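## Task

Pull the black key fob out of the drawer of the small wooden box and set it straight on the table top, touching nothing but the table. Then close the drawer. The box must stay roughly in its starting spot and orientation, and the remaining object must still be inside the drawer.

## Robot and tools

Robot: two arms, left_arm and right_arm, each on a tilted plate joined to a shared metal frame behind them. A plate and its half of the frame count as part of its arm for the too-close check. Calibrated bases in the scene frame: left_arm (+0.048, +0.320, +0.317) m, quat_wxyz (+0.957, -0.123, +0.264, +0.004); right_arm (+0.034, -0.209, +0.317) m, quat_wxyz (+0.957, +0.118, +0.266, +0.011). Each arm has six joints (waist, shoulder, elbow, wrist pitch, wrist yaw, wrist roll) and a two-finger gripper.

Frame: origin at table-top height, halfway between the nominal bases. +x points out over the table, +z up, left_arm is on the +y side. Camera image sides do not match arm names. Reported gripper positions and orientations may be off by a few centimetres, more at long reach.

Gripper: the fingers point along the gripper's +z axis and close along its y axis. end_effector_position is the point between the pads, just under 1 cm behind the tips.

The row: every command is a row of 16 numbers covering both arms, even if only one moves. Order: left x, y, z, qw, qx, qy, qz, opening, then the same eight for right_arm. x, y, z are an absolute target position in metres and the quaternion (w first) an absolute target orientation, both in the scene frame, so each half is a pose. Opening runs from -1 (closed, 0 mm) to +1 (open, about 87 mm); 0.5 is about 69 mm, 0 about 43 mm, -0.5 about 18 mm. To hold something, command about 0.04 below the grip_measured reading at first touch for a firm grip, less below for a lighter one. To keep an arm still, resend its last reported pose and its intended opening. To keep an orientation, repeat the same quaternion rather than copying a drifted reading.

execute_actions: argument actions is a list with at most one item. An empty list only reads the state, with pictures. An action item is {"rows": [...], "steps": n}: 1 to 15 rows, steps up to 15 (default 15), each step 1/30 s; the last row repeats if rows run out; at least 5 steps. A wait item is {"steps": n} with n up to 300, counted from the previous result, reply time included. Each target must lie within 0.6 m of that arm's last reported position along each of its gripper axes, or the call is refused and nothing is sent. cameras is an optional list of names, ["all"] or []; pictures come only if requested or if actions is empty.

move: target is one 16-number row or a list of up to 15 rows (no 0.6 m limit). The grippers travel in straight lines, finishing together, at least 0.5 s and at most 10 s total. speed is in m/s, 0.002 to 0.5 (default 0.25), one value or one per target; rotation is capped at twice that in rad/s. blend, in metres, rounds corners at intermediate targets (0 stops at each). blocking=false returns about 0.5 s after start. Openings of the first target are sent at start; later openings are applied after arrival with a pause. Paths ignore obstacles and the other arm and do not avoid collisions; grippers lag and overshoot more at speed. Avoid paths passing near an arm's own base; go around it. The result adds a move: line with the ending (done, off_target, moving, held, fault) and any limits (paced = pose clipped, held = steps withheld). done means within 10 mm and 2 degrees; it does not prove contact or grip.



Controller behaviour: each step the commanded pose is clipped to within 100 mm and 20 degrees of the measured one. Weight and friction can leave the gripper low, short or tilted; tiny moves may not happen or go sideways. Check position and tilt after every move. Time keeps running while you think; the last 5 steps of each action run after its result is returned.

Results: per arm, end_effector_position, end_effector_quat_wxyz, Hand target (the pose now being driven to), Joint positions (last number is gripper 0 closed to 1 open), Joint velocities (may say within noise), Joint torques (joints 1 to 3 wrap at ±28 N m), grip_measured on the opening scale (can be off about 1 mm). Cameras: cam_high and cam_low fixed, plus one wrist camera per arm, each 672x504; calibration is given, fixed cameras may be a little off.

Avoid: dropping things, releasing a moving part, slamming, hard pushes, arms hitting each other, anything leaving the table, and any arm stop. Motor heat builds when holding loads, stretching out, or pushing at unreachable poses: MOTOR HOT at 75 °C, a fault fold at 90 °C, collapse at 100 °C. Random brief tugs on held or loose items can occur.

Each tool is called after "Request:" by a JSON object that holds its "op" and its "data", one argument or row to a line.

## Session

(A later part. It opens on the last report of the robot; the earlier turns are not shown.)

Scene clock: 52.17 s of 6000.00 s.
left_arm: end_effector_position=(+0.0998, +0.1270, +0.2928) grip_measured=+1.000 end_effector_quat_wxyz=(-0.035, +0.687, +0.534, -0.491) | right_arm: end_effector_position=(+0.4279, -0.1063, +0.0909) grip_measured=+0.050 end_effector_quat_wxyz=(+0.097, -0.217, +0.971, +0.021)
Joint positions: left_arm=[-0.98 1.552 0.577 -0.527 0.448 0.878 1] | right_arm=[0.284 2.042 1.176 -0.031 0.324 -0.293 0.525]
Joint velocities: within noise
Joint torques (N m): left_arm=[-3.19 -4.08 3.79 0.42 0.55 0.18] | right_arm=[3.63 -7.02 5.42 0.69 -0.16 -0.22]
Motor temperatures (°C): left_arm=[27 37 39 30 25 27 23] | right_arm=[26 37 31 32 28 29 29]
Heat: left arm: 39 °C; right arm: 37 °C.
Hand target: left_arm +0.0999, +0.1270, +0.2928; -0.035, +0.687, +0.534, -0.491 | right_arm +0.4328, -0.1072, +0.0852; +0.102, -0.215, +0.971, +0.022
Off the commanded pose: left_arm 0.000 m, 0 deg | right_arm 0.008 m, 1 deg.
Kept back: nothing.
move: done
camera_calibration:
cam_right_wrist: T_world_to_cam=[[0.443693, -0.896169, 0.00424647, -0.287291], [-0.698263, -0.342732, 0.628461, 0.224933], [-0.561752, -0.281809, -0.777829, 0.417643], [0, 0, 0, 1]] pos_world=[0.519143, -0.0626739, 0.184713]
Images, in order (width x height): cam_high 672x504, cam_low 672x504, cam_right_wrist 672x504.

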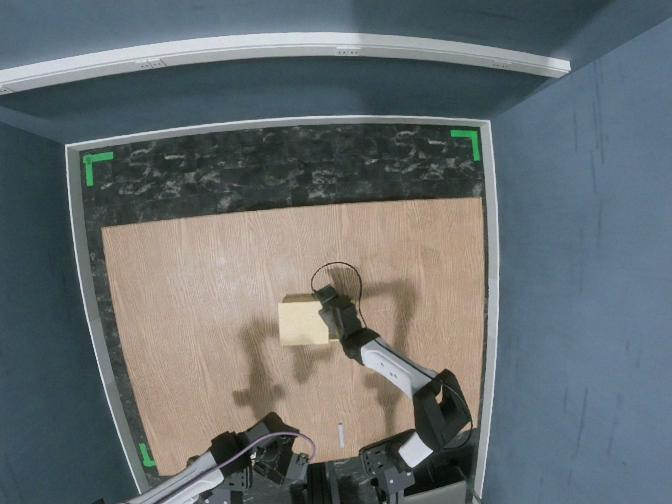

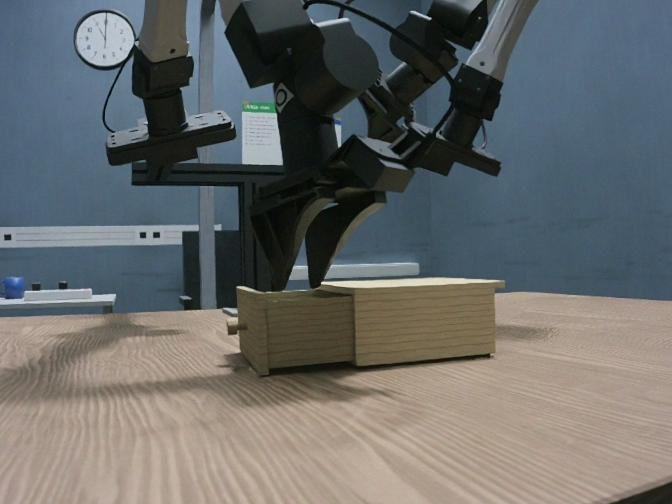

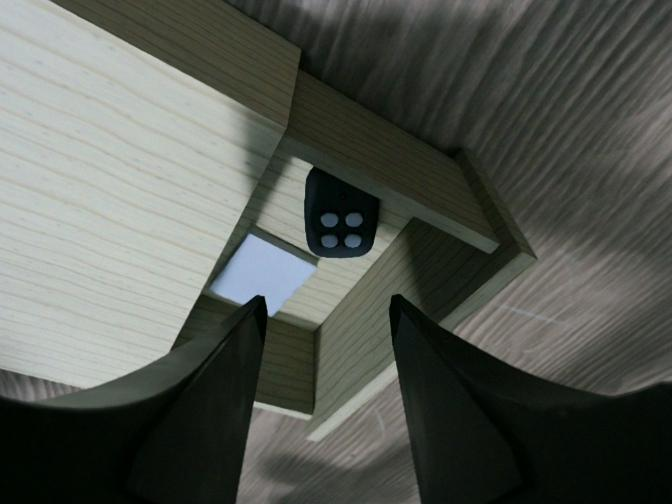

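Request:
{"op": "move", "data": {
  "target": [0.0998,0.127,0.2928,-0.035,0.687,0.534,-0.491,1,0.436,-0.108,0.045,0.1020,-0.2152,0.9709,0.0226,0.05],
  "speed": 0.04,
  "cameras": ["cam_low","cam_right_wrist"]
}}

Request:
{"op": "zoom_image", "data": {
  "camera": "cam_low",
  "region": [200, 180, 380, 390]
}}

Scene clock: 53.83 s of 6000.00 s.
left_arm: end_effector_position=(+0.0998, +0.1270, +0.2928) grip_measured=+1.000 end_effector_quat_wxyz=(-0.035, +0.687, +0.534, -0.491) | right_arm: end_effector_position=(+0.4310, -0.1083, +0.0519) grip_measured=+0.050 end_effector_quat_wxyz=(+0.096, -0.217, +0.971, +0.019)
Joint positions: left_arm=[-0.98 1.552 0.577 -0.527 0.448 0.878 1] | right_arm=[0.244 2.17 1.237 0.043 0.302 -0.325 0.525]
Joint velocities: within noise
Joint torques (N m): left_arm=[-3.23 -4.08 3.86 0.43 0.55 0.2] | right_arm=[3.92 -7.15 4.98 0.69 -0.22 -0.25]
Motor temperatures (°C): left_arm=[27 37 39 30 25 27 23] | right_arm=[26 37 31 32 28 29 29]
Heat: left arm: 39 °C; right arm: 37 °C.
Hand target: left_arm +0.0999, +0.1270, +0.2928; -0.035, +0.687, +0.534, -0.491 | right_arm +0.4358, -0.1081, +0.0453; +0.102, -0.215, +0.971, +0.022
Off the commanded pose: left_arm 0.000 m, 0 deg | right_arm 0.009 m, 1 deg.
Kept back: nothing.
move: done
camera_calibration:
cam_right_wrist: T_world_to_cam=[[0.443457, -0.896274, 0.00622652, -0.290324], [-0.696744, -0.340347, 0.631436, 0.250352], [-0.563821, -0.284353, -0.775403, 0.388883], [0, 0, 0, 1]] pos_world=[0.522438, -0.0644236, 0.145267]
Images, in order (width x height): cam_low 672x504, cam_right_wrist 672x504.

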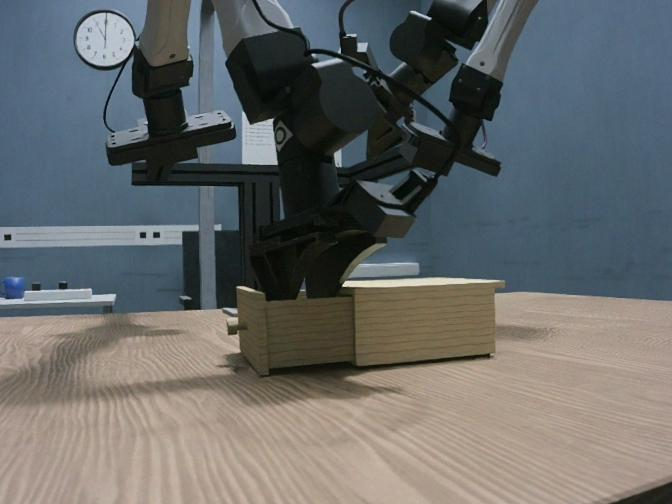

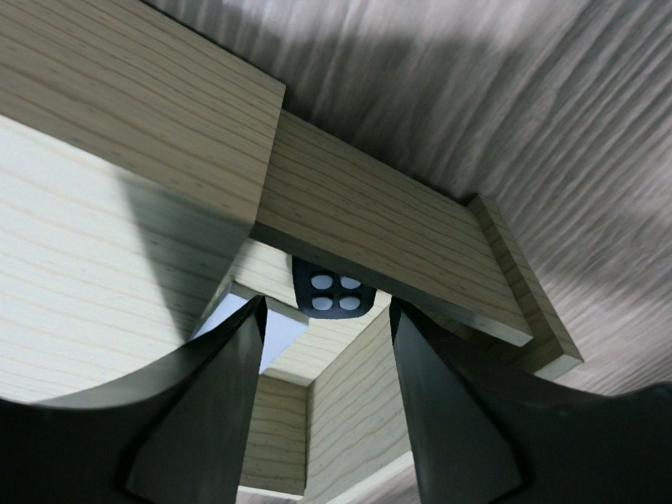

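Scaled by 2.400 from the camera's 672x504 image, which has a finer 960x720 frame.

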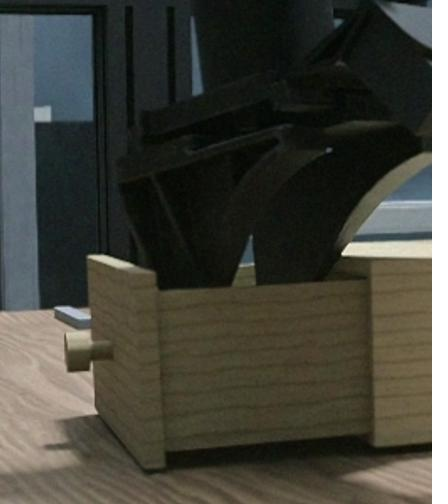

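Request:
{"op": "move", "data": {
  "target": [0.0998,0.127,0.2928,-0.035,0.687,0.534,-0.491,1,0.437,-0.109,0.026,0.1020,-0.2152,0.9709,0.0226,0.05],
  "speed": 0.03,
  "cameras": ["cam_low","cam_right_wrist"]
}}

Scene clock: 55.27 s of 6000.00 s.
left_arm: end_effector_position=(+0.0998, +0.1270, +0.2928) grip_measured=+1.000 end_effector_quat_wxyz=(-0.035, +0.687, +0.534, -0.491) | right_arm: end_effector_position=(+0.4326, -0.1113, +0.0461) grip_measured=+0.049 end_effector_quat_wxyz=(+0.091, -0.219, +0.971, +0.017)
Joint positions: left_arm=[-0.98 1.552 0.577 -0.527 0.448 0.878 1] | right_arm=[0.234 2.191 1.26 0.035 0.302 -0.335 0.524]
Joint velocities: within noise
Joint torques (N m): left_arm=[-3.22 -4.04 3.82 0.44 0.53 0.19] | right_arm=[3.1 -4.41 5.7 1.16 -0.31 -0.27]
Motor temperatures (°C): left_arm=[27 37 39 30 25 27 23] | right_arm=[26 37 31 32 28 29 29]
Heat: left arm: 39 °C; right arm: 37 °C.
Hand target: left_arm +0.0999, +0.1270, +0.2928; -0.035, +0.687, +0.534, -0.491 | right_arm +0.4359, -0.1096, +0.0276; +0.102, -0.215, +0.971, +0.022
Off the commanded pose: left_arm 0.000 m, 0 deg | right_arm 0.021 m, 1 deg.
Kept back: nothing.
move: off_target (right_arm)
camera_calibration:
cam_right_wrist: T_world_to_cam=[[0.447484, -0.894237, 0.00987395, -0.295349], [-0.69059, -0.33852, 0.639132, 0.2513], [-0.568194, -0.29282, -0.769033, 0.38513], [0, 0, 0, 1]] pos_world=[0.524537, -0.0662684, 0.13848]
Images, in order (width x height): cam_low 672x504, cam_right_wrist 672x504.

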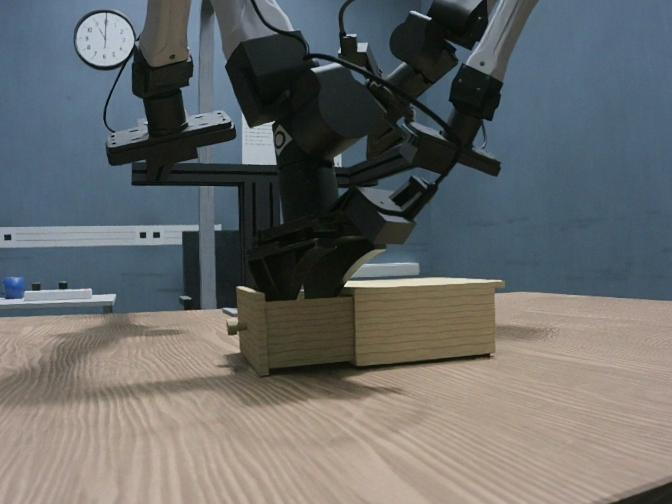

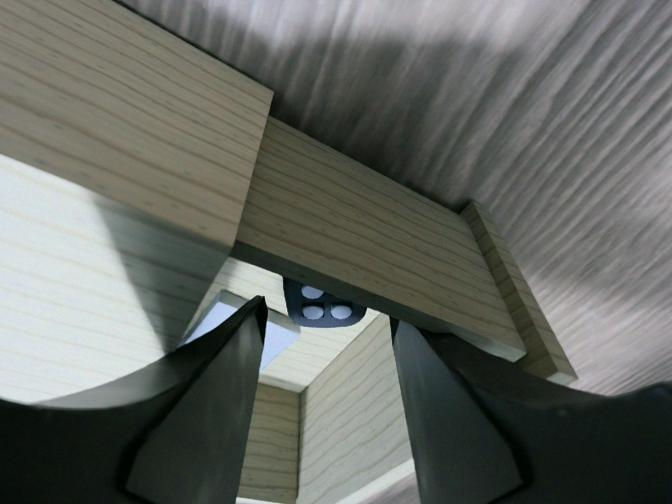

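Request:
{"op": "zoom_image", "data": {
  "camera": "cam_low",
  "region": [220, 200, 400, 320]
}}

Request:
{"op": "zoom_image", "data": {
  "camera": "cam_right_wrist",
  "region": [160, 220, 560, 500]
}}

Scaled by 2.800 from the camera's 672x504 image, which has a finer 960x720 frame.

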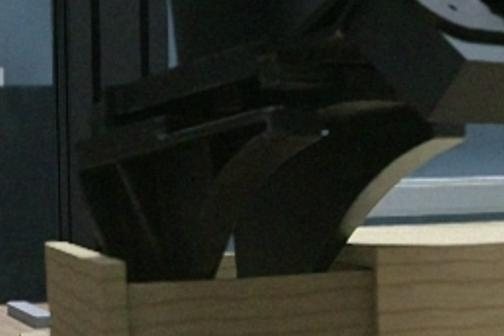

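Scaled by 1.260 from the camera's 672x504 image, which has a finer 960x720 frame.

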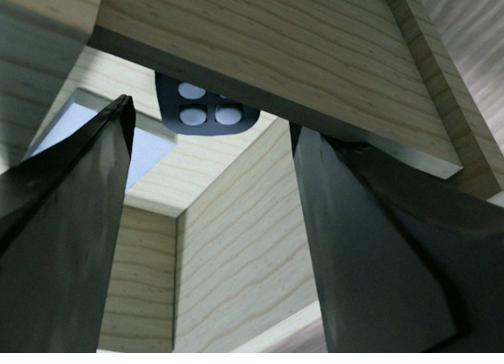

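Request:
{"op": "move", "data": {
  "target": [
    [0.0998,0.127,0.2928,-0.035,0.687,0.534,-0.491,1,0.433,-0.108,0.10,0.1020,-0.2152,0.9709,0.0226,0.05],
    [0.0998,0.127,0.2928,-0.035,0.687,0.534,-0.491,1,0.396,-0.118,0.11,0.2099,0.0341,0.9774,-0.0073,-1],
    [0.0998,0.127,0.2928,-0.035,0.687,0.534,-0.491,1,0.394,-0.120,0.045,0.2099,0.0341,0.9774,-0.0073,-1]
  ],
  "speed": [0.06,0.12,0.06],
  "cameras": ["cam_low","cam_right_wrist"]
}}

Request:
{"op": "zoom_image", "data": {
  "camera": "cam_low",
  "region": [200, 180, 540, 420]
}}

Scene clock: 63.83 s of 6000.00 s.
left_arm: end_effector_position=(+0.0998, +0.1270, +0.2928) grip_measured=+1.000 end_effector_quat_wxyz=(-0.035, +0.687, +0.534, -0.491) | right_arm: end_effector_position=(+0.3903, -0.1185, +0.0496) grip_measured=-0.973 end_effector_quat_wxyz=(+0.205, +0.033, +0.978, -0.008)
Joint positions: left_arm=[-0.98 1.552 0.577 -0.527 0.448 0.878 1] | right_arm=[0.248 2.136 0.827 0.661 0.429 0.079 0.013]
Joint velocities: within noise
Joint torques (N m): left_arm=[-3.23 -4.11 3.84 0.44 0.55 0.19] | right_arm=[3.03 -5.94 2.61 1.09 -0.06 -0.22]
Motor temperatures (°C): left_arm=[27 37 39 30 25 27 23] | right_arm=[26 38 31 32 28 29 29]
Heat: left arm: 39 °C; right arm: 38 °C.
Hand target: left_arm +0.0999, +0.1270, +0.2928; -0.035, +0.687, +0.534, -0.491 | right_arm +0.3938, -0.1201, +0.0451; +0.210, +0.034, +0.977, -0.007
Off the commanded pose: left_arm 0.000 m, 0 deg | right_arm 0.006 m, 1 deg.
Kept back: nothing.
move: done; target 2's new opening was sent with right_arm's hand 0.019 m and 3 deg from that target
camera_calibration:
cam_right_wrist: T_world_to_cam=[[-0.049183, -0.998743, 0.00969057, -0.101411], [-0.892756, 0.04831, 0.447944, 0.351639], [-0.447849, 0.0133799, -0.894009, 0.357233], [0, 0, 0, 1]] pos_world=[0.468926, -0.123051, 0.162838]
Images, in order (width x height): cam_low 672x504, cam_right_wrist 672x504.

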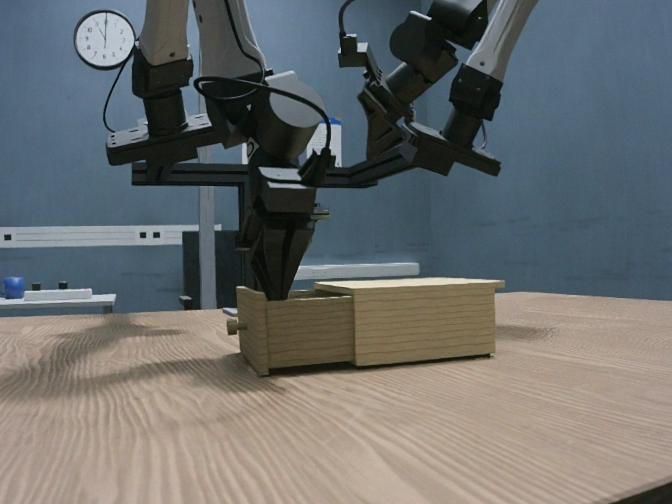

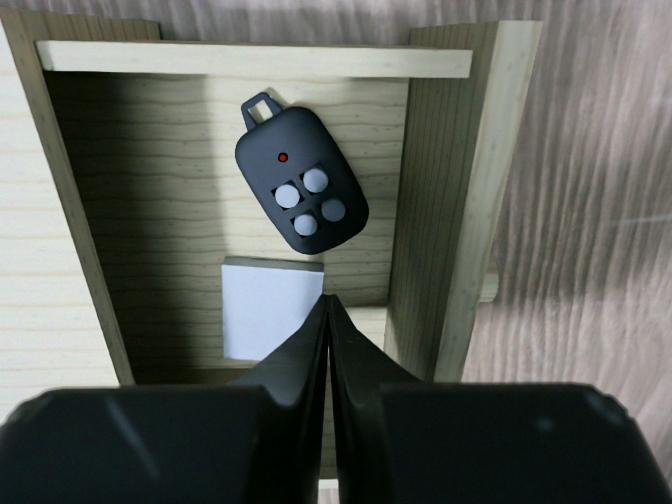

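Scaled by 1.482 from the camera's 672x504 image, which has a finer 960x720 frame.

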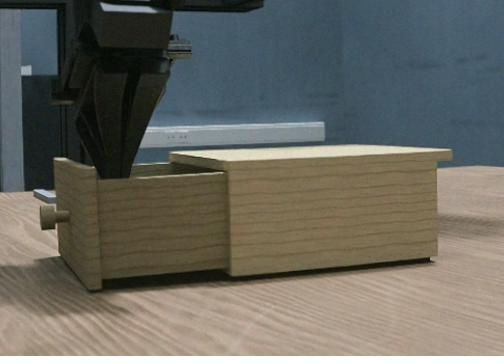

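Request:
{"op": "move", "data": {
  "target": [0.0998,0.127,0.2928,-0.035,0.687,0.534,-0.491,1,0.391,-0.160,0.048,0.2099,0.0341,0.9774,-0.0073,-1],
  "speed": 0.04,
  "cameras": ["cam_low","cam_right_wrist"]
}}

Request:
{"op": "zoom_image", "data": {
  "camera": "cam_low",
  "region": [200, 180, 540, 420]
}}

Scene clock: 65.37 s of 6000.00 s.
left_arm: end_effector_position=(+0.0998, +0.1270, +0.2928) grip_measured=+1.000 end_effector_quat_wxyz=(-0.035, +0.687, +0.534, -0.491) | right_arm: end_effector_position=(+0.3865, -0.1389, +0.0433) grip_measured=-0.973 end_effector_quat_wxyz=(+0.205, +0.032, +0.978, +0.020)
Joint positions: left_arm=[-0.98 1.552 0.577 -0.527 0.448 0.878 1] | right_arm=[0.158 2.123 0.782 0.715 0.3 0.029 0.013]
Joint velocities: within noise
Joint torques (N m): left_arm=[-3.23 -4.08 3.88 0.44 0.53 0.18] | right_arm=[0.92 -9.65 0.08 0.84 0.32 -0.37]
Motor temperatures (°C): left_arm=[27 37 39 30 25 27 23] | right_arm=[26 38 31 32 28 29 29]
Heat: left arm: 39 °C; right arm: 38 °C.
Hand target: left_arm +0.0999, +0.1270, +0.2928; -0.035, +0.687, +0.534, -0.491 | right_arm +0.3908, -0.1595, +0.0476; +0.209, +0.034, +0.977, -0.007
Off the commanded pose: left_arm 0.000 m, 0 deg | right_arm 0.022 m, 3 deg.
Kept back: nothing.
move: off_target (right_arm)
camera_calibration:
cam_right_wrist: T_world_to_cam=[[-0.0340128, -0.998372, -0.0457797, -0.125311], [-0.893902, 0.00990387, 0.448154, 0.347196], [-0.446971, 0.0561655, -0.892784, 0.355649], [0, 0, 0, 1]] pos_world=[0.465062, -0.148521, 0.156184]
Images, in order (width x height): cam_low 672x504, cam_right_wrist 672x504.

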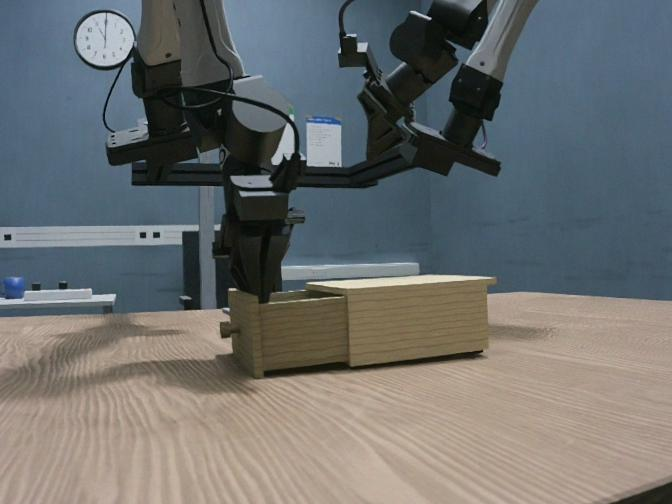

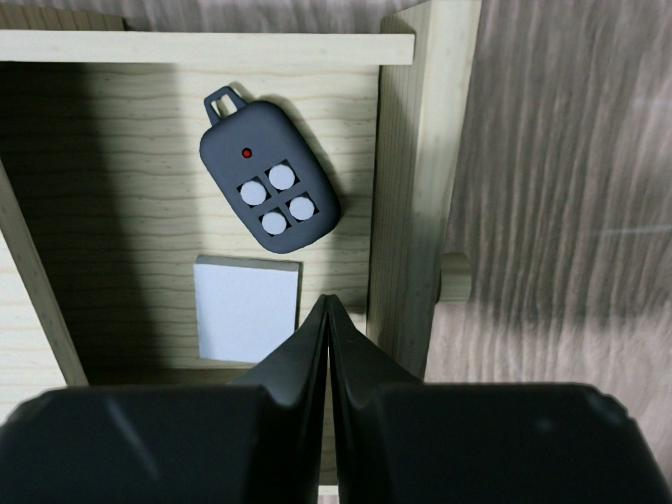

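Scaled by 1.482 from the camera's 672x504 image, which has a finer 960x720 frame.

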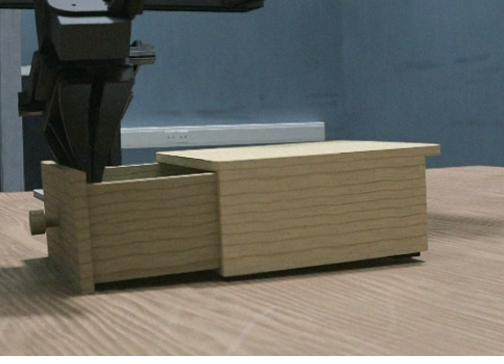

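Request:
{"op": "move", "data": {
  "target": [
    [0.0998,0.127,0.2928,-0.035,0.687,0.534,-0.491,1,0.391,-0.125,0.055,0.2099,0.0341,0.9774,-0.0073,-1],
    [0.0998,0.127,0.2928,-0.035,0.687,0.534,-0.491,1,0.391,-0.125,0.12,0.2099,0.0341,0.9774,-0.0073,-1],
    [0.0998,0.127,0.2928,-0.035,0.687,0.534,-0.491,1,0.391,-0.22,0.11,0.2099,0.0341,0.9774,-0.0073,-1],
    [0.0998,0.127,0.2928,-0.035,0.687,0.534,-0.491,1,0.391,-0.22,0.034,0.2099,0.0341,0.9774,-0.0073,-1]
  ],
  "speed": [0.05,0.12,0.15,0.08],
  "cameras": ["cam_low","cam_right_wrist","cam_high"]
}}

Request:
{"op": "zoom_image", "data": {
  "camera": "cam_low",
  "region": [200, 180, 540, 420]
}}

Scene clock: 69.33 s of 6000.00 s.
left_arm: end_effector_position=(+0.0998, +0.1270, +0.2928) grip_measured=+1.000 end_effector_quat_wxyz=(-0.035, +0.687, +0.534, -0.491) | right_arm: end_effector_position=(+0.3880, -0.2176, +0.0380) grip_measured=-0.973 end_effector_quat_wxyz=(+0.205, +0.035, +0.978, -0.008)
Joint positions: left_arm=[-0.98 1.552 0.577 -0.527 0.448 0.878 1] | right_arm=[-0.047 2.07 0.754 0.721 0.187 -0.097 0.013]
Joint velocities: within noise
Joint torques (N m): left_arm=[-3.21 -4.08 3.82 0.44 0.55 0.18] | right_arm=[1.33 -5.93 2.03 1.08 -0.12 -0.25]
Motor temperatures (°C): left_arm=[27 37 39 30 25 27 23] | right_arm=[26 38 31 32 28 29 29]
Heat: left arm: 39 °C; right arm: 38 °C.
Hand target: left_arm +0.0999, +0.1270, +0.2928; -0.035, +0.687, +0.534, -0.491 | right_arm +0.3909, -0.2200, +0.0342; +0.210, +0.034, +0.977, -0.007
Off the commanded pose: left_arm 0.000 m, 0 deg | right_arm 0.006 m, 1 deg.
Kept back: nothing.
move: done
camera_calibration:
cam_right_wrist: T_world_to_cam=[[-0.0523634, -0.9986, 0.00749925, -0.199044], [-0.8918, 0.0501399, 0.449642, 0.359542], [-0.449389, 0.016857, -0.893177, 0.348435], [0, 0, 0, 1]] pos_world=[0.466799, -0.222666, 0.151042]
Images, in order (width x height): cam_high 672x504, cam_low 672x504, cam_right_wrist 672x504.

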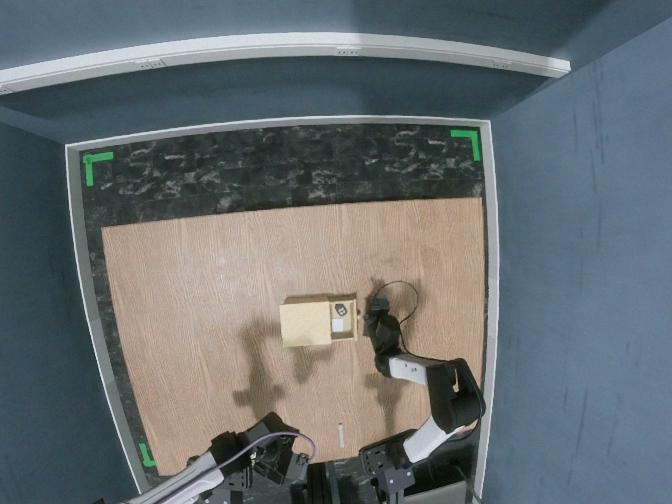

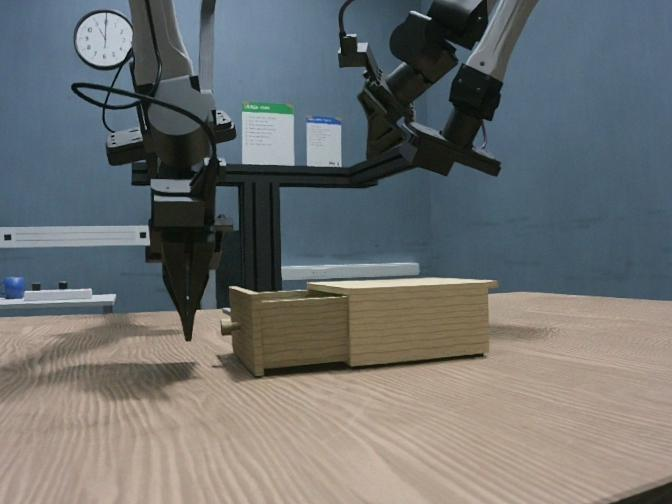

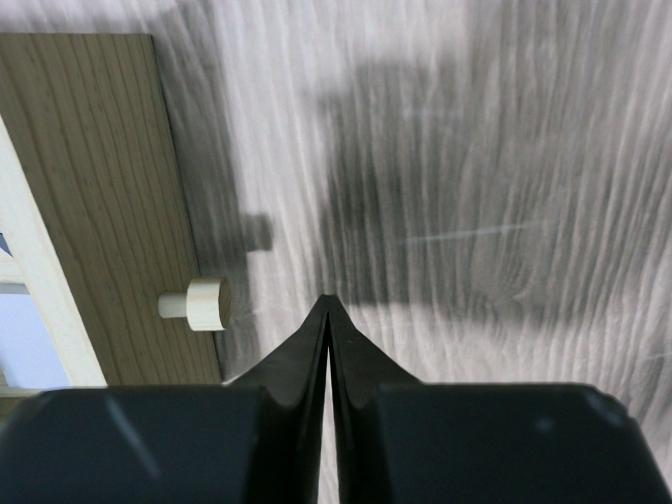

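Scaled by 1.482 from the camera's 672x504 image, which has a finer 960x720 frame.

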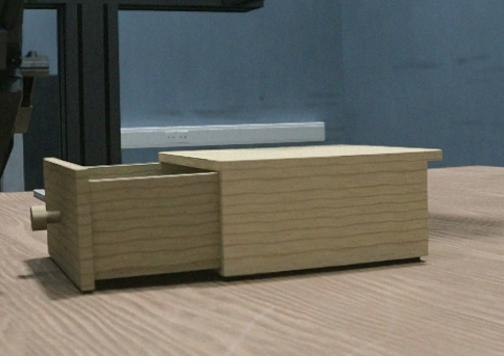

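Request:
{"op": "execute_actions", "data": {
  "actions": []
}}

Scene clock: 70.33 s of 6000.00 s.
left_arm: end_effector_position=(+0.0998, +0.1270, +0.2928) grip_measured=+1.000 end_effector_quat_wxyz=(-0.035, +0.687, +0.534, -0.491) | right_arm: end_effector_position=(+0.3884, -0.2176, +0.0381) grip_measured=-0.973 end_effector_quat_wxyz=(+0.205, +0.035, +0.978, -0.008)
Joint positions: left_arm=[-0.98 1.552 0.577 -0.527 0.448 0.878 1] | right_arm=[-0.047 2.07 0.754 0.722 0.187 -0.097 0.013]
Joint velocities: within noise
Joint torques (N m): left_arm=[-3.25 -4.07 3.78 0.43 0.54 0.19] | right_arm=[1.43 -5.94 2.07 1.09 -0.15 -0.25]
Motor temperatures (°C): left_arm=[27 37 39 30 25 27 23] | right_arm=[26 38 31 32 28 29 29]
Heat: left arm: 39 °C; right arm: 38 °C.
Hand target: left_arm +0.0999, +0.1270, +0.2928; -0.035, +0.687, +0.534, -0.491 | right_arm +0.3909, -0.2200, +0.0342; +0.210, +0.034, +0.977, -0.007
Off the commanded pose: left_arm 0.000 m, 0 deg | right_arm 0.005 m, 1 deg.
Steps of this call (1-30: nothing new was sent). Readings (end_effector_position of left_arm | right_arm):
1: (+0.0998, +0.1270, +0.2928) | (+0.3881, -0.2176, +0.0380)
2: (+0.0998, +0.1270, +0.2928) | (+0.3881, -0.2176, +0.0380)
4: (+0.0998, +0.1270, +0.2928) | (+0.3882, -0.2176, +0.0380)
8: (+0.0998, +0.1270, +0.2928) | (+0.3883, -0.2176, +0.0381)
30: the state above
camera_calibration:
cam_right_wrist: T_world_to_cam=[[-0.0521906, -0.99861, 0.00735361, -0.19909], [-0.8925, 0.049946, 0.448274, 0.360115], [-0.448018, 0.0168326, -0.893866, 0.348176], [0, 0, 0, 1]] pos_world=[0.467002, -0.22266, 0.151257]

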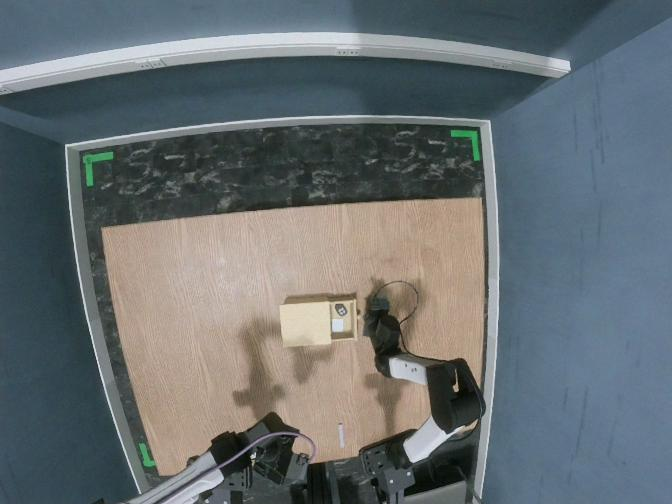

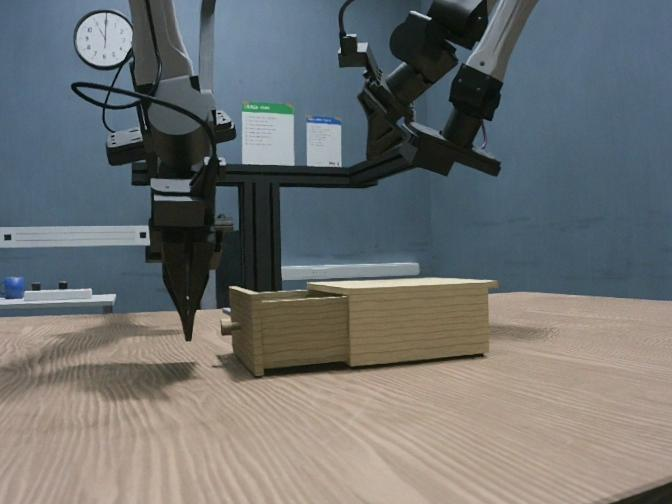

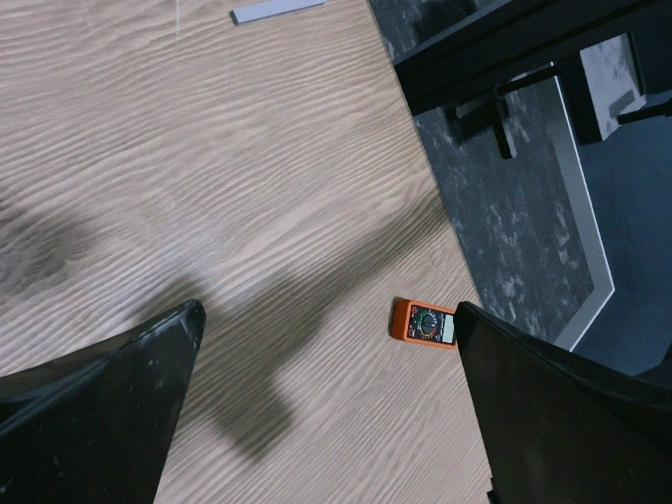

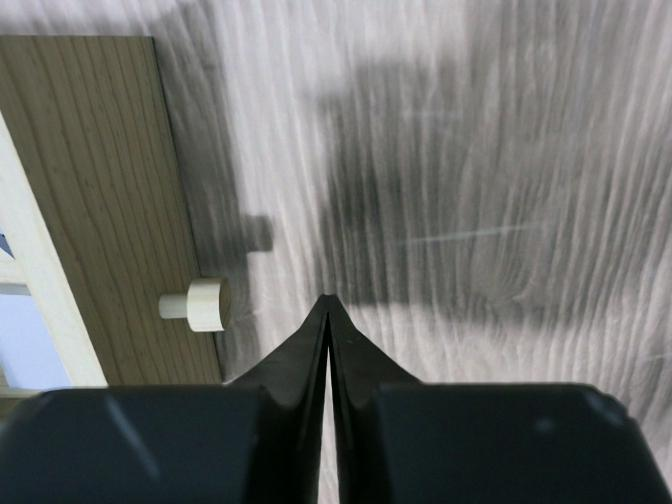

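Request:
{"op": "move", "data": {
  "target": [
    [0.0998,0.127,0.2928,-0.035,0.687,0.534,-0.491,1,0.388,-0.2176,0.14,0.2099,0.0341,0.9774,-0.0073,-1],
    [0.0998,0.127,0.2928,-0.035,0.687,0.534,-0.491,1,0.385,-0.125,0.12,0.2099,0.0341,0.9774,-0.0073,-1]
  ],
  "blend": 0.02,
  "speed": 0.15,
  "cameras": ["cam_right_wrist","cam_low"]
}}

Scene clock: 73.67 s of 6000.00 s.
left_arm: end_effector_position=(+0.0998, +0.1270, +0.2928) grip_measured=+1.000 end_effector_quat_wxyz=(-0.035, +0.687, +0.534, -0.491) | right_arm: end_effector_position=(+0.3798, -0.1282, +0.1213) grip_measured=-0.973 end_effector_quat_wxyz=(+0.203, +0.027, +0.979, -0.006)
Joint positions: left_arm=[-0.98 1.552 0.577 -0.527 0.448 0.878 1] | right_arm=[0.304 1.811 0.681 0.461 0.465 0.109 0.013]
Joint velocities: within noise
Joint torques (N m): left_arm=[-3.18 -4.11 3.84 0.41 0.53 0.19] | right_arm=[4.15 -5.33 4.01 1.05 0.14 -0.04]
Motor temperatures (°C): left_arm=[27 37 39 30 25 27 23] | right_arm=[26 38 31 32 28 29 29]
Heat: left arm: 39 °C; right arm: 38 °C.
Hand target: left_arm +0.0999, +0.1270, +0.2928; -0.035, +0.687, +0.534, -0.491 | right_arm +0.3848, -0.1251, +0.1201; +0.210, +0.034, +0.977, -0.007
Off the commanded pose: left_arm 0.000 m, 0 deg | right_arm 0.006 m, 1 deg.
Kept back: nothing.
move: done
camera_calibration:
cam_right_wrist: T_world_to_cam=[[-0.0364621, -0.999314, 0.00640881, -0.116863], [-0.890719, 0.0354061, 0.453173, 0.307551], [-0.453089, 0.0108152, -0.8914, 0.418103], [0, 0, 0, 1]] pos_world=[0.459118, -0.132194, 0.234072]
Images, in order (width x height): cam_low 672x504, cam_right_wrist 672x504.

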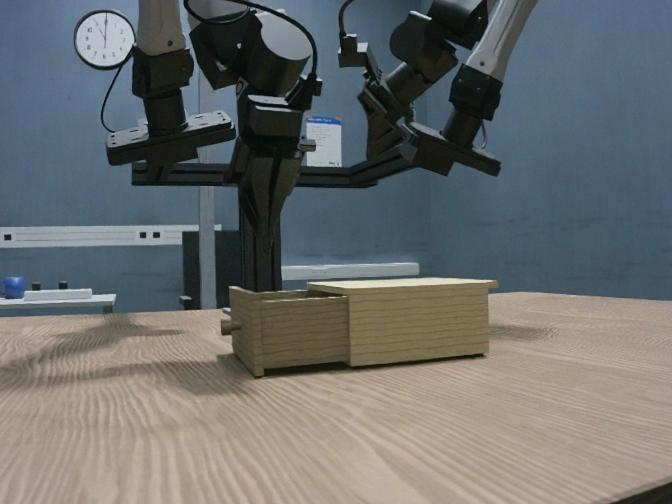

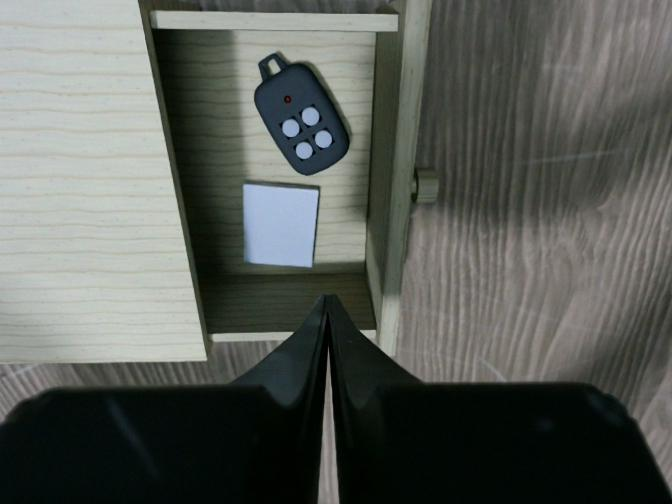

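Request:
{"op": "move", "data": {
  "target": [
    [0.0998,0.127,0.2928,-0.035,0.687,0.534,-0.491,1,0.414,-0.112,0.075,0.2099,0.0341,0.9774,-0.0073,-1],
    [0.0998,0.127,0.2928,-0.035,0.687,0.534,-0.491,1,0.416,-0.112,0.042,0.2099,0.0341,0.9774,-0.0073,-1],
    [0.0998,0.127,0.2928,-0.035,0.687,0.534,-0.491,1,0.427,-0.150,0.044,0.2099,0.0341,0.9774,-0.0073,-1]
  ],
  "speed": [0.15,0.05,0.04],
  "cameras": ["cam_right_wrist","cam_low"]
}}

Scene clock: 76.57 s of 6000.00 s.
left_arm: end_effector_position=(+0.0998, +0.1270, +0.2928) grip_measured=+1.000 end_effector_quat_wxyz=(-0.035, +0.687, +0.534, -0.491) | right_arm: end_effector_position=(+0.4128, -0.1388, +0.0368) grip_measured=-0.973 end_effector_quat_wxyz=(+0.195, +0.029, +0.980, -0.005)
Joint positions: left_arm=[-0.98 1.552 0.577 -0.527 0.448 0.878 1] | right_arm=[0.169 2.154 0.928 0.574 0.358 0.028 0.013]
Joint velocities: within noise
Joint torques (N m): left_arm=[-3.23 -4.04 3.79 0.45 0.55 0.19] | right_arm=[1.65 -10.45 2.17 0.92 -0.09 -0.32]
Motor temperatures (°C): left_arm=[27 37 39 29 25 27 23] | right_arm=[26 38 31 32 28 29 29]
Heat: left arm: 39 °C; right arm: 38 °C.
Hand target: left_arm +0.0999, +0.1270, +0.2928; -0.035, +0.687, +0.534, -0.491 | right_arm +0.4269, -0.1500, +0.0440; +0.210, +0.034, +0.977, -0.008
Off the commanded pose: left_arm 0.000 m, 0 deg | right_arm 0.019 m, 2 deg.
Kept back: nothing.
move: off_target (right_arm)
camera_calibration:
cam_right_wrist: T_world_to_cam=[[-0.0385901, -0.999238, 0.00590405, -0.124801], [-0.883172, 0.0368705, 0.467597, 0.372199], [-0.467458, 0.0128303, -0.883922, 0.36379], [0, 0, 0, 1]] pos_world=[0.493957, -0.143096, 0.14826]
Images, in order (width x height): cam_low 672x504, cam_right_wrist 672x504.

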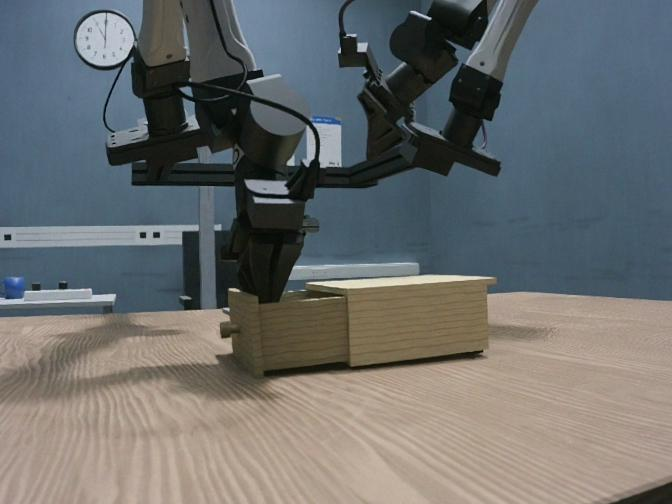

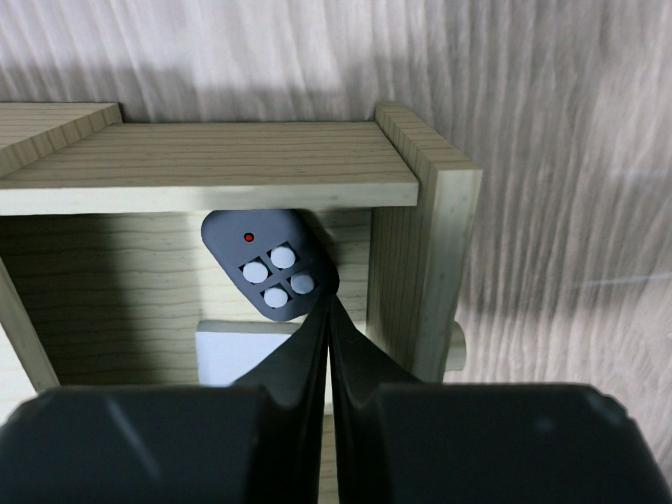

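Request:
{"op": "move", "data": {
  "target": [0.0998,0.127,0.2928,-0.035,0.687,0.534,-0.491,1,0.385,-0.125,0.12,0.2099,0.0341,0.9774,-0.0073,-1],
  "speed": 0.15,
  "cameras": ["cam_right_wrist","cam_low"]
}}

Scene clock: 77.97 s of 6000.00 s.
left_arm: end_effector_position=(+0.0998, +0.1270, +0.2928) grip_measured=+1.000 end_effector_quat_wxyz=(-0.035, +0.687, +0.534, -0.491) | right_arm: end_effector_position=(+0.3798, -0.1246, +0.1104) grip_measured=-0.973 end_effector_quat_wxyz=(+0.200, +0.027, +0.979, -0.007)
Joint positions: left_arm=[-0.98 1.552 0.577 -0.527 0.448 0.878 1] | right_arm=[0.302 1.865 0.7 0.49 0.466 0.109 0.013]
Joint velocities: within noise
Joint torques (N m): left_arm=[-3.22 -4.04 3.78 0.43 0.55 0.19] | right_arm=[4.63 -9.37 1.95 0.76 0.13 -0.06]
Motor temperatures (°C): left_arm=[27 37 39 29 25 27 23] | right_arm=[26 38 31 32 28 29 29]
Heat: left arm: 39 °C; right arm: 38 °C.
Hand target: left_arm +0.0999, +0.1270, +0.2928; -0.035, +0.687, +0.534, -0.491 | right_arm +0.3850, -0.1249, +0.1196; +0.210, +0.034, +0.977, -0.007
Off the commanded pose: left_arm 0.000 m, 0 deg | right_arm 0.011 m, 1 deg.
Kept back: nothing.
move: off_target (right_arm)
camera_calibration:
cam_right_wrist: T_world_to_cam=[[-0.0362929, -0.999296, 0.00948193, -0.113575], [-0.888564, 0.0366103, 0.45729, 0.311219], [-0.457316, 0.00817112, -0.889267, 0.409348], [0, 0, 0, 1]] pos_world=[0.459617, -0.128234, 0.222779]
Images, in order (width x height): cam_low 672x504, cam_right_wrist 672x504.

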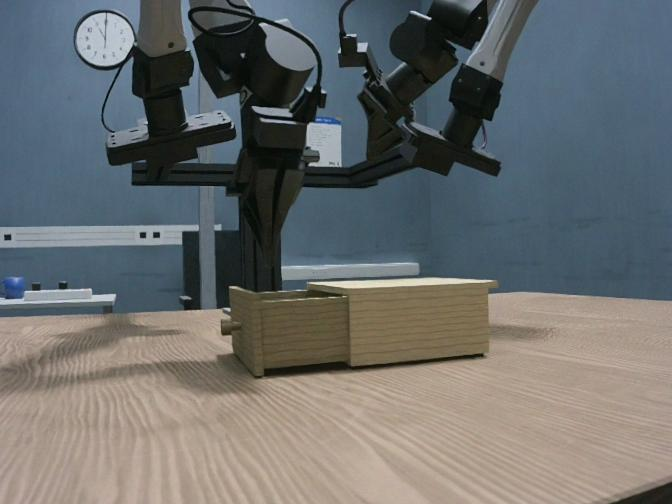

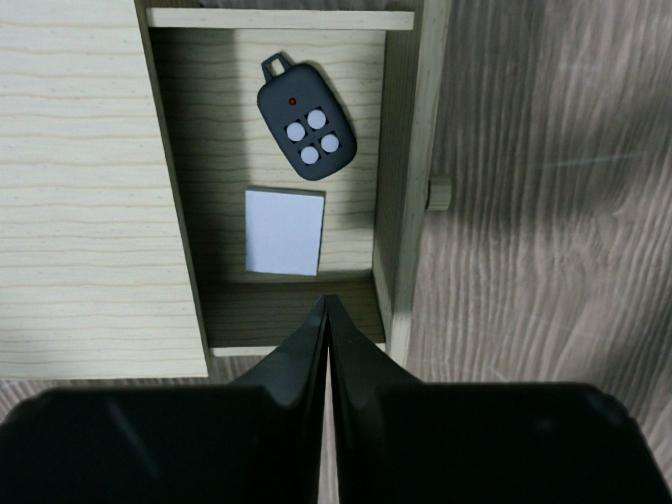

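Request:
{"op": "move", "data": {
  "target": [
    [0.0998,0.127,0.2928,-0.035,0.687,0.534,-0.491,1,0.449,-0.140,0.085,0.2099,0.0341,0.9774,-0.0073,-1],
    [0.0998,0.127,0.2928,-0.035,0.687,0.534,-0.491,1,0.449,-0.138,0.029,0.2099,0.0341,0.9774,-0.0073,-1]
  ],
  "speed": [0.15,0.05],
  "cameras": ["cam_right_wrist"]
}}

Request:
{"op": "move", "data": {
  "target": [0.0998,0.127,0.2928,-0.035,0.687,0.534,-0.491,1,0.449,-0.112,0.030,0.2099,0.0341,0.9774,-0.0073,-1],
  "speed": 0.04,
  "cameras": ["cam_right_wrist","cam_low"]
}}

Scene clock: 80.53 s of 6000.00 s.
left_arm: end_effector_position=(+0.0998, +0.1270, +0.2928) grip_measured=+1.000 end_effector_quat_wxyz=(-0.035, +0.687, +0.534, -0.491) | right_arm: end_effector_position=(+0.4457, -0.1359, +0.0349) grip_measured=-0.973 end_effector_quat_wxyz=(+0.205, +0.034, +0.978, -0.008)
Joint positions: left_arm=[-0.98 1.552 0.577 -0.527 0.448 0.878 1] | right_arm=[0.169 2.182 1.054 0.5 0.366 0.029 0.013]
Joint velocities: within noise
Joint torques (N m): left_arm=[-3.21 -4.08 3.81 0.44 0.54 0.19] | right_arm=[3.02 -6.83 3.81 1.06 -0.13 -0.3]
Motor temperatures (°C): left_arm=[27 37 39 29 25 27 23] | right_arm=[26 38 31 32 28 29 29]
Heat: left arm: 39 °C; right arm: 38 °C.
Hand target: left_arm +0.0999, +0.1270, +0.2928; -0.035, +0.687, +0.534, -0.491 | right_arm +0.4488, -0.1381, +0.0292; +0.210, +0.034, +0.977, -0.007
Off the commanded pose: left_arm 0.000 m, 0 deg | right_arm 0.007 m, 1 deg.
Kept back: nothing.
move: done
camera_calibration:
cam_right_wrist: T_world_to_cam=[[-0.0500963, -0.998703, 0.00910133, -0.115472], [-0.89265, 0.0488601, 0.448095, 0.408544], [-0.447958, 0.0143236, -0.89394, 0.369218], [0, 0, 0, 1]] pos_world=[0.524296, -0.140572, 0.148044]
Images, in order (width x height): cam_right_wrist 672x504.

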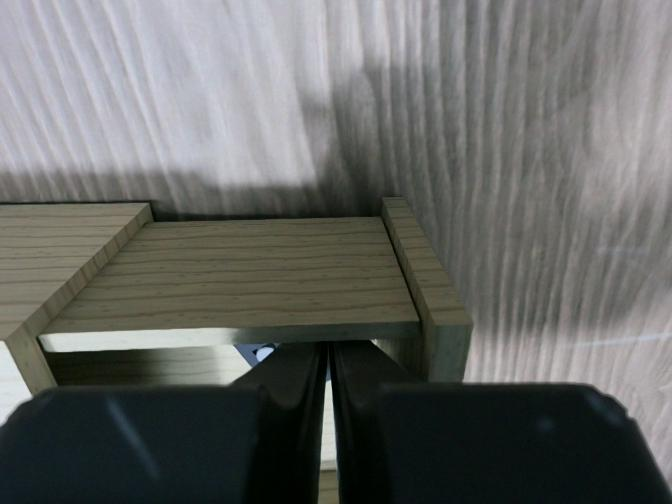

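Scene clock: 81.50 s of 6000.00 s.
left_arm: end_effector_position=(+0.0998, +0.1270, +0.2928) grip_measured=+1.000 end_effector_quat_wxyz=(-0.035, +0.687, +0.534, -0.491) | right_arm: end_effector_position=(+0.4471, -0.1190, +0.0329) grip_measured=-0.973 end_effector_quat_wxyz=(+0.208, +0.032, +0.978, -0.009)
Joint positions: left_arm=[-0.98 1.552 0.577 -0.527 0.448 0.878 1] | right_arm=[0.208 2.212 1.082 0.498 0.397 0.047 0.013]
Joint velocities: within noise
Joint torques (N m): left_arm=[-3.17 -4.04 3.81 0.43 0.54 0.19] | right_arm=[5.57 -6.89 4.34 0.94 0.09 -0.02]
Motor temperatures (°C): left_arm=[27 37 39 29 25 27 23] | right_arm=[26 38 31 32 28 29 28]
Heat: left arm: 39 °C; right arm: 38 °C.
Hand target: left_arm +0.0999, +0.1270, +0.2928; -0.035, +0.687, +0.534, -0.491 | right_arm +0.4487, -0.1121, +0.0301; +0.210, +0.034, +0.977, -0.007
Off the commanded pose: left_arm 0.000 m, 0 deg | right_arm 0.008 m, 0 deg.
Kept back: nothing.
move: done
camera_calibration:
cam_right_wrist: T_world_to_cam=[[-0.0461352, -0.998875, 0.0110001, -0.100388], [-0.895003, 0.0462234, 0.443658, 0.410779], [-0.443667, 0.0106232, -0.896129, 0.36558], [0, 0, 0, 1]] pos_world=[0.525213, -0.123147, 0.146466]
Images, in order (width x height): cam_low 672x504, cam_right_wrist 672x504.

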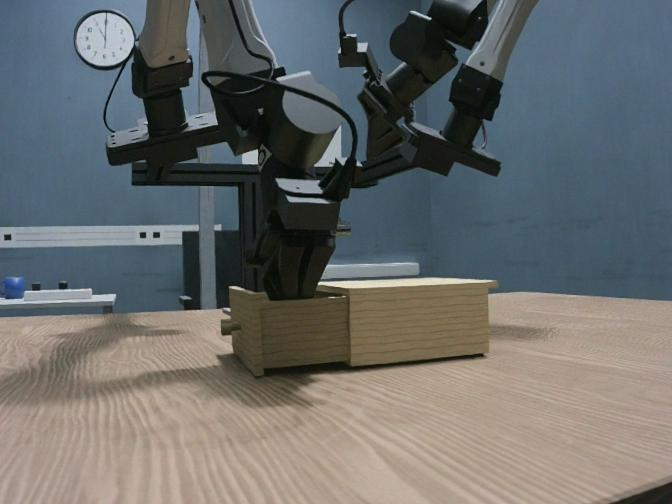

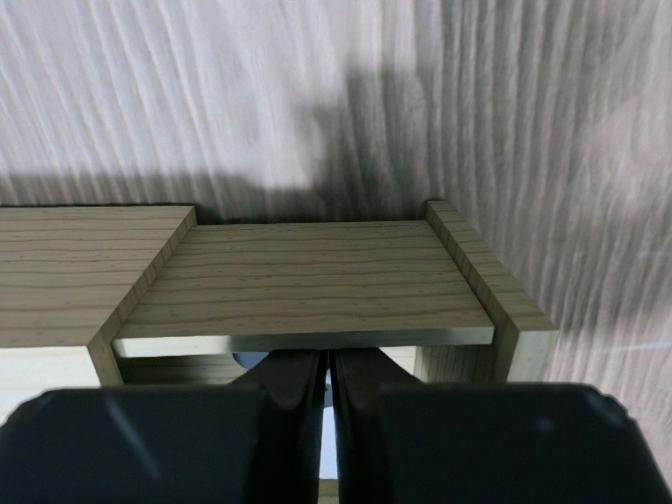

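Retreat −y slightly and look.

Request:
{"op": "move", "data": {
  "target": [
    [0.0998,0.127,0.2928,-0.035,0.687,0.534,-0.491,1,0.448,-0.125,0.05,0.2099,0.0341,0.9774,-0.0073,-1],
    [0.0998,0.127,0.2928,-0.035,0.687,0.534,-0.491,1,0.385,-0.125,0.12,0.2099,0.0341,0.9774,-0.0073,-1]
  ],
  "speed": 0.15,
  "blend": 0.02,
  "cameras": ["cam_right_wrist","cam_low"]
}}

Scene clock: 82.93 s of 6000.00 s.
left_arm: end_effector_position=(+0.0998, +0.1270, +0.2928) grip_measured=+1.000 end_effector_quat_wxyz=(-0.035, +0.687, +0.534, -0.491) | right_arm: end_effector_position=(+0.3794, -0.1253, +0.1098) grip_measured=-0.973 end_effector_quat_wxyz=(+0.199, +0.027, +0.980, -0.007)
Joint positions: left_arm=[-0.98 1.552 0.577 -0.527 0.448 0.878 1] | right_arm=[0.3 1.867 0.701 0.489 0.465 0.108 0.013]
Joint velocities: within noise
Joint torques (N m): left_arm=[-3.23 -4.07 3.79 0.43 0.55 0.2] | right_arm=[4.81 -9.61 1.84 0.81 0.17 -0.04]
Motor temperatures (°C): left_arm=[27 37 39 29 25 27 23] | right_arm=[26 38 31 32 28 29 28]
Heat: left arm: 39 °C; right arm: 38 °C.
Hand target: left_arm +0.0999, +0.1270, +0.2928; -0.035, +0.687, +0.534, -0.491 | right_arm +0.3850, -0.1249, +0.1196; +0.210, +0.034, +0.977, -0.007
Off the commanded pose: left_arm 0.000 m, 0 deg | right_arm 0.012 m, 1 deg.
Kept back: nothing.
move: off_target (right_arm); blend cut to 0.0118 m at target 1
camera_calibration:
cam_right_wrist: T_world_to_cam=[[-0.0363146, -0.999286, 0.0103907, -0.114368], [-0.887502, 0.0370283, 0.459314, 0.310611], [-0.459371, 0.00745802, -0.888213, 0.409212], [0, 0, 0, 1]] pos_world=[0.459494, -0.128839, 0.221988]
Images, in order (width x height): cam_low 672x504, cam_right_wrist 672x504.

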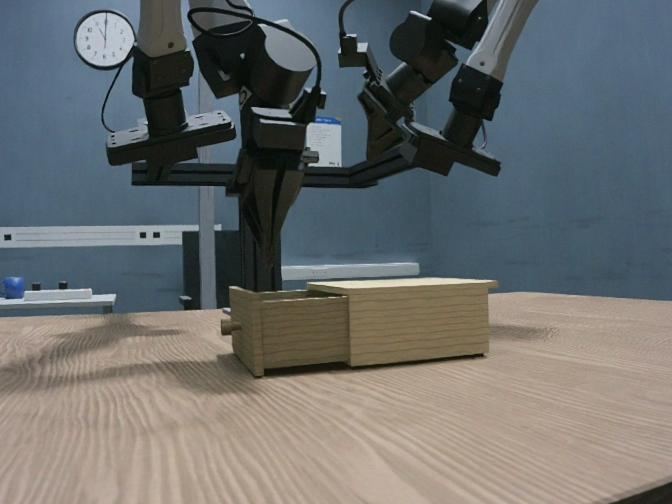

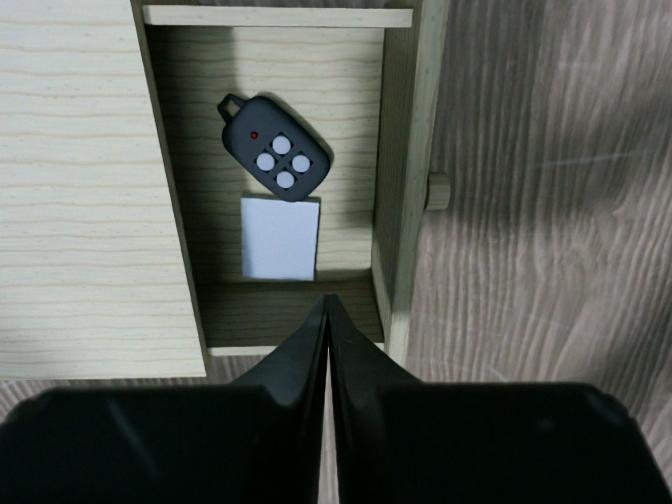

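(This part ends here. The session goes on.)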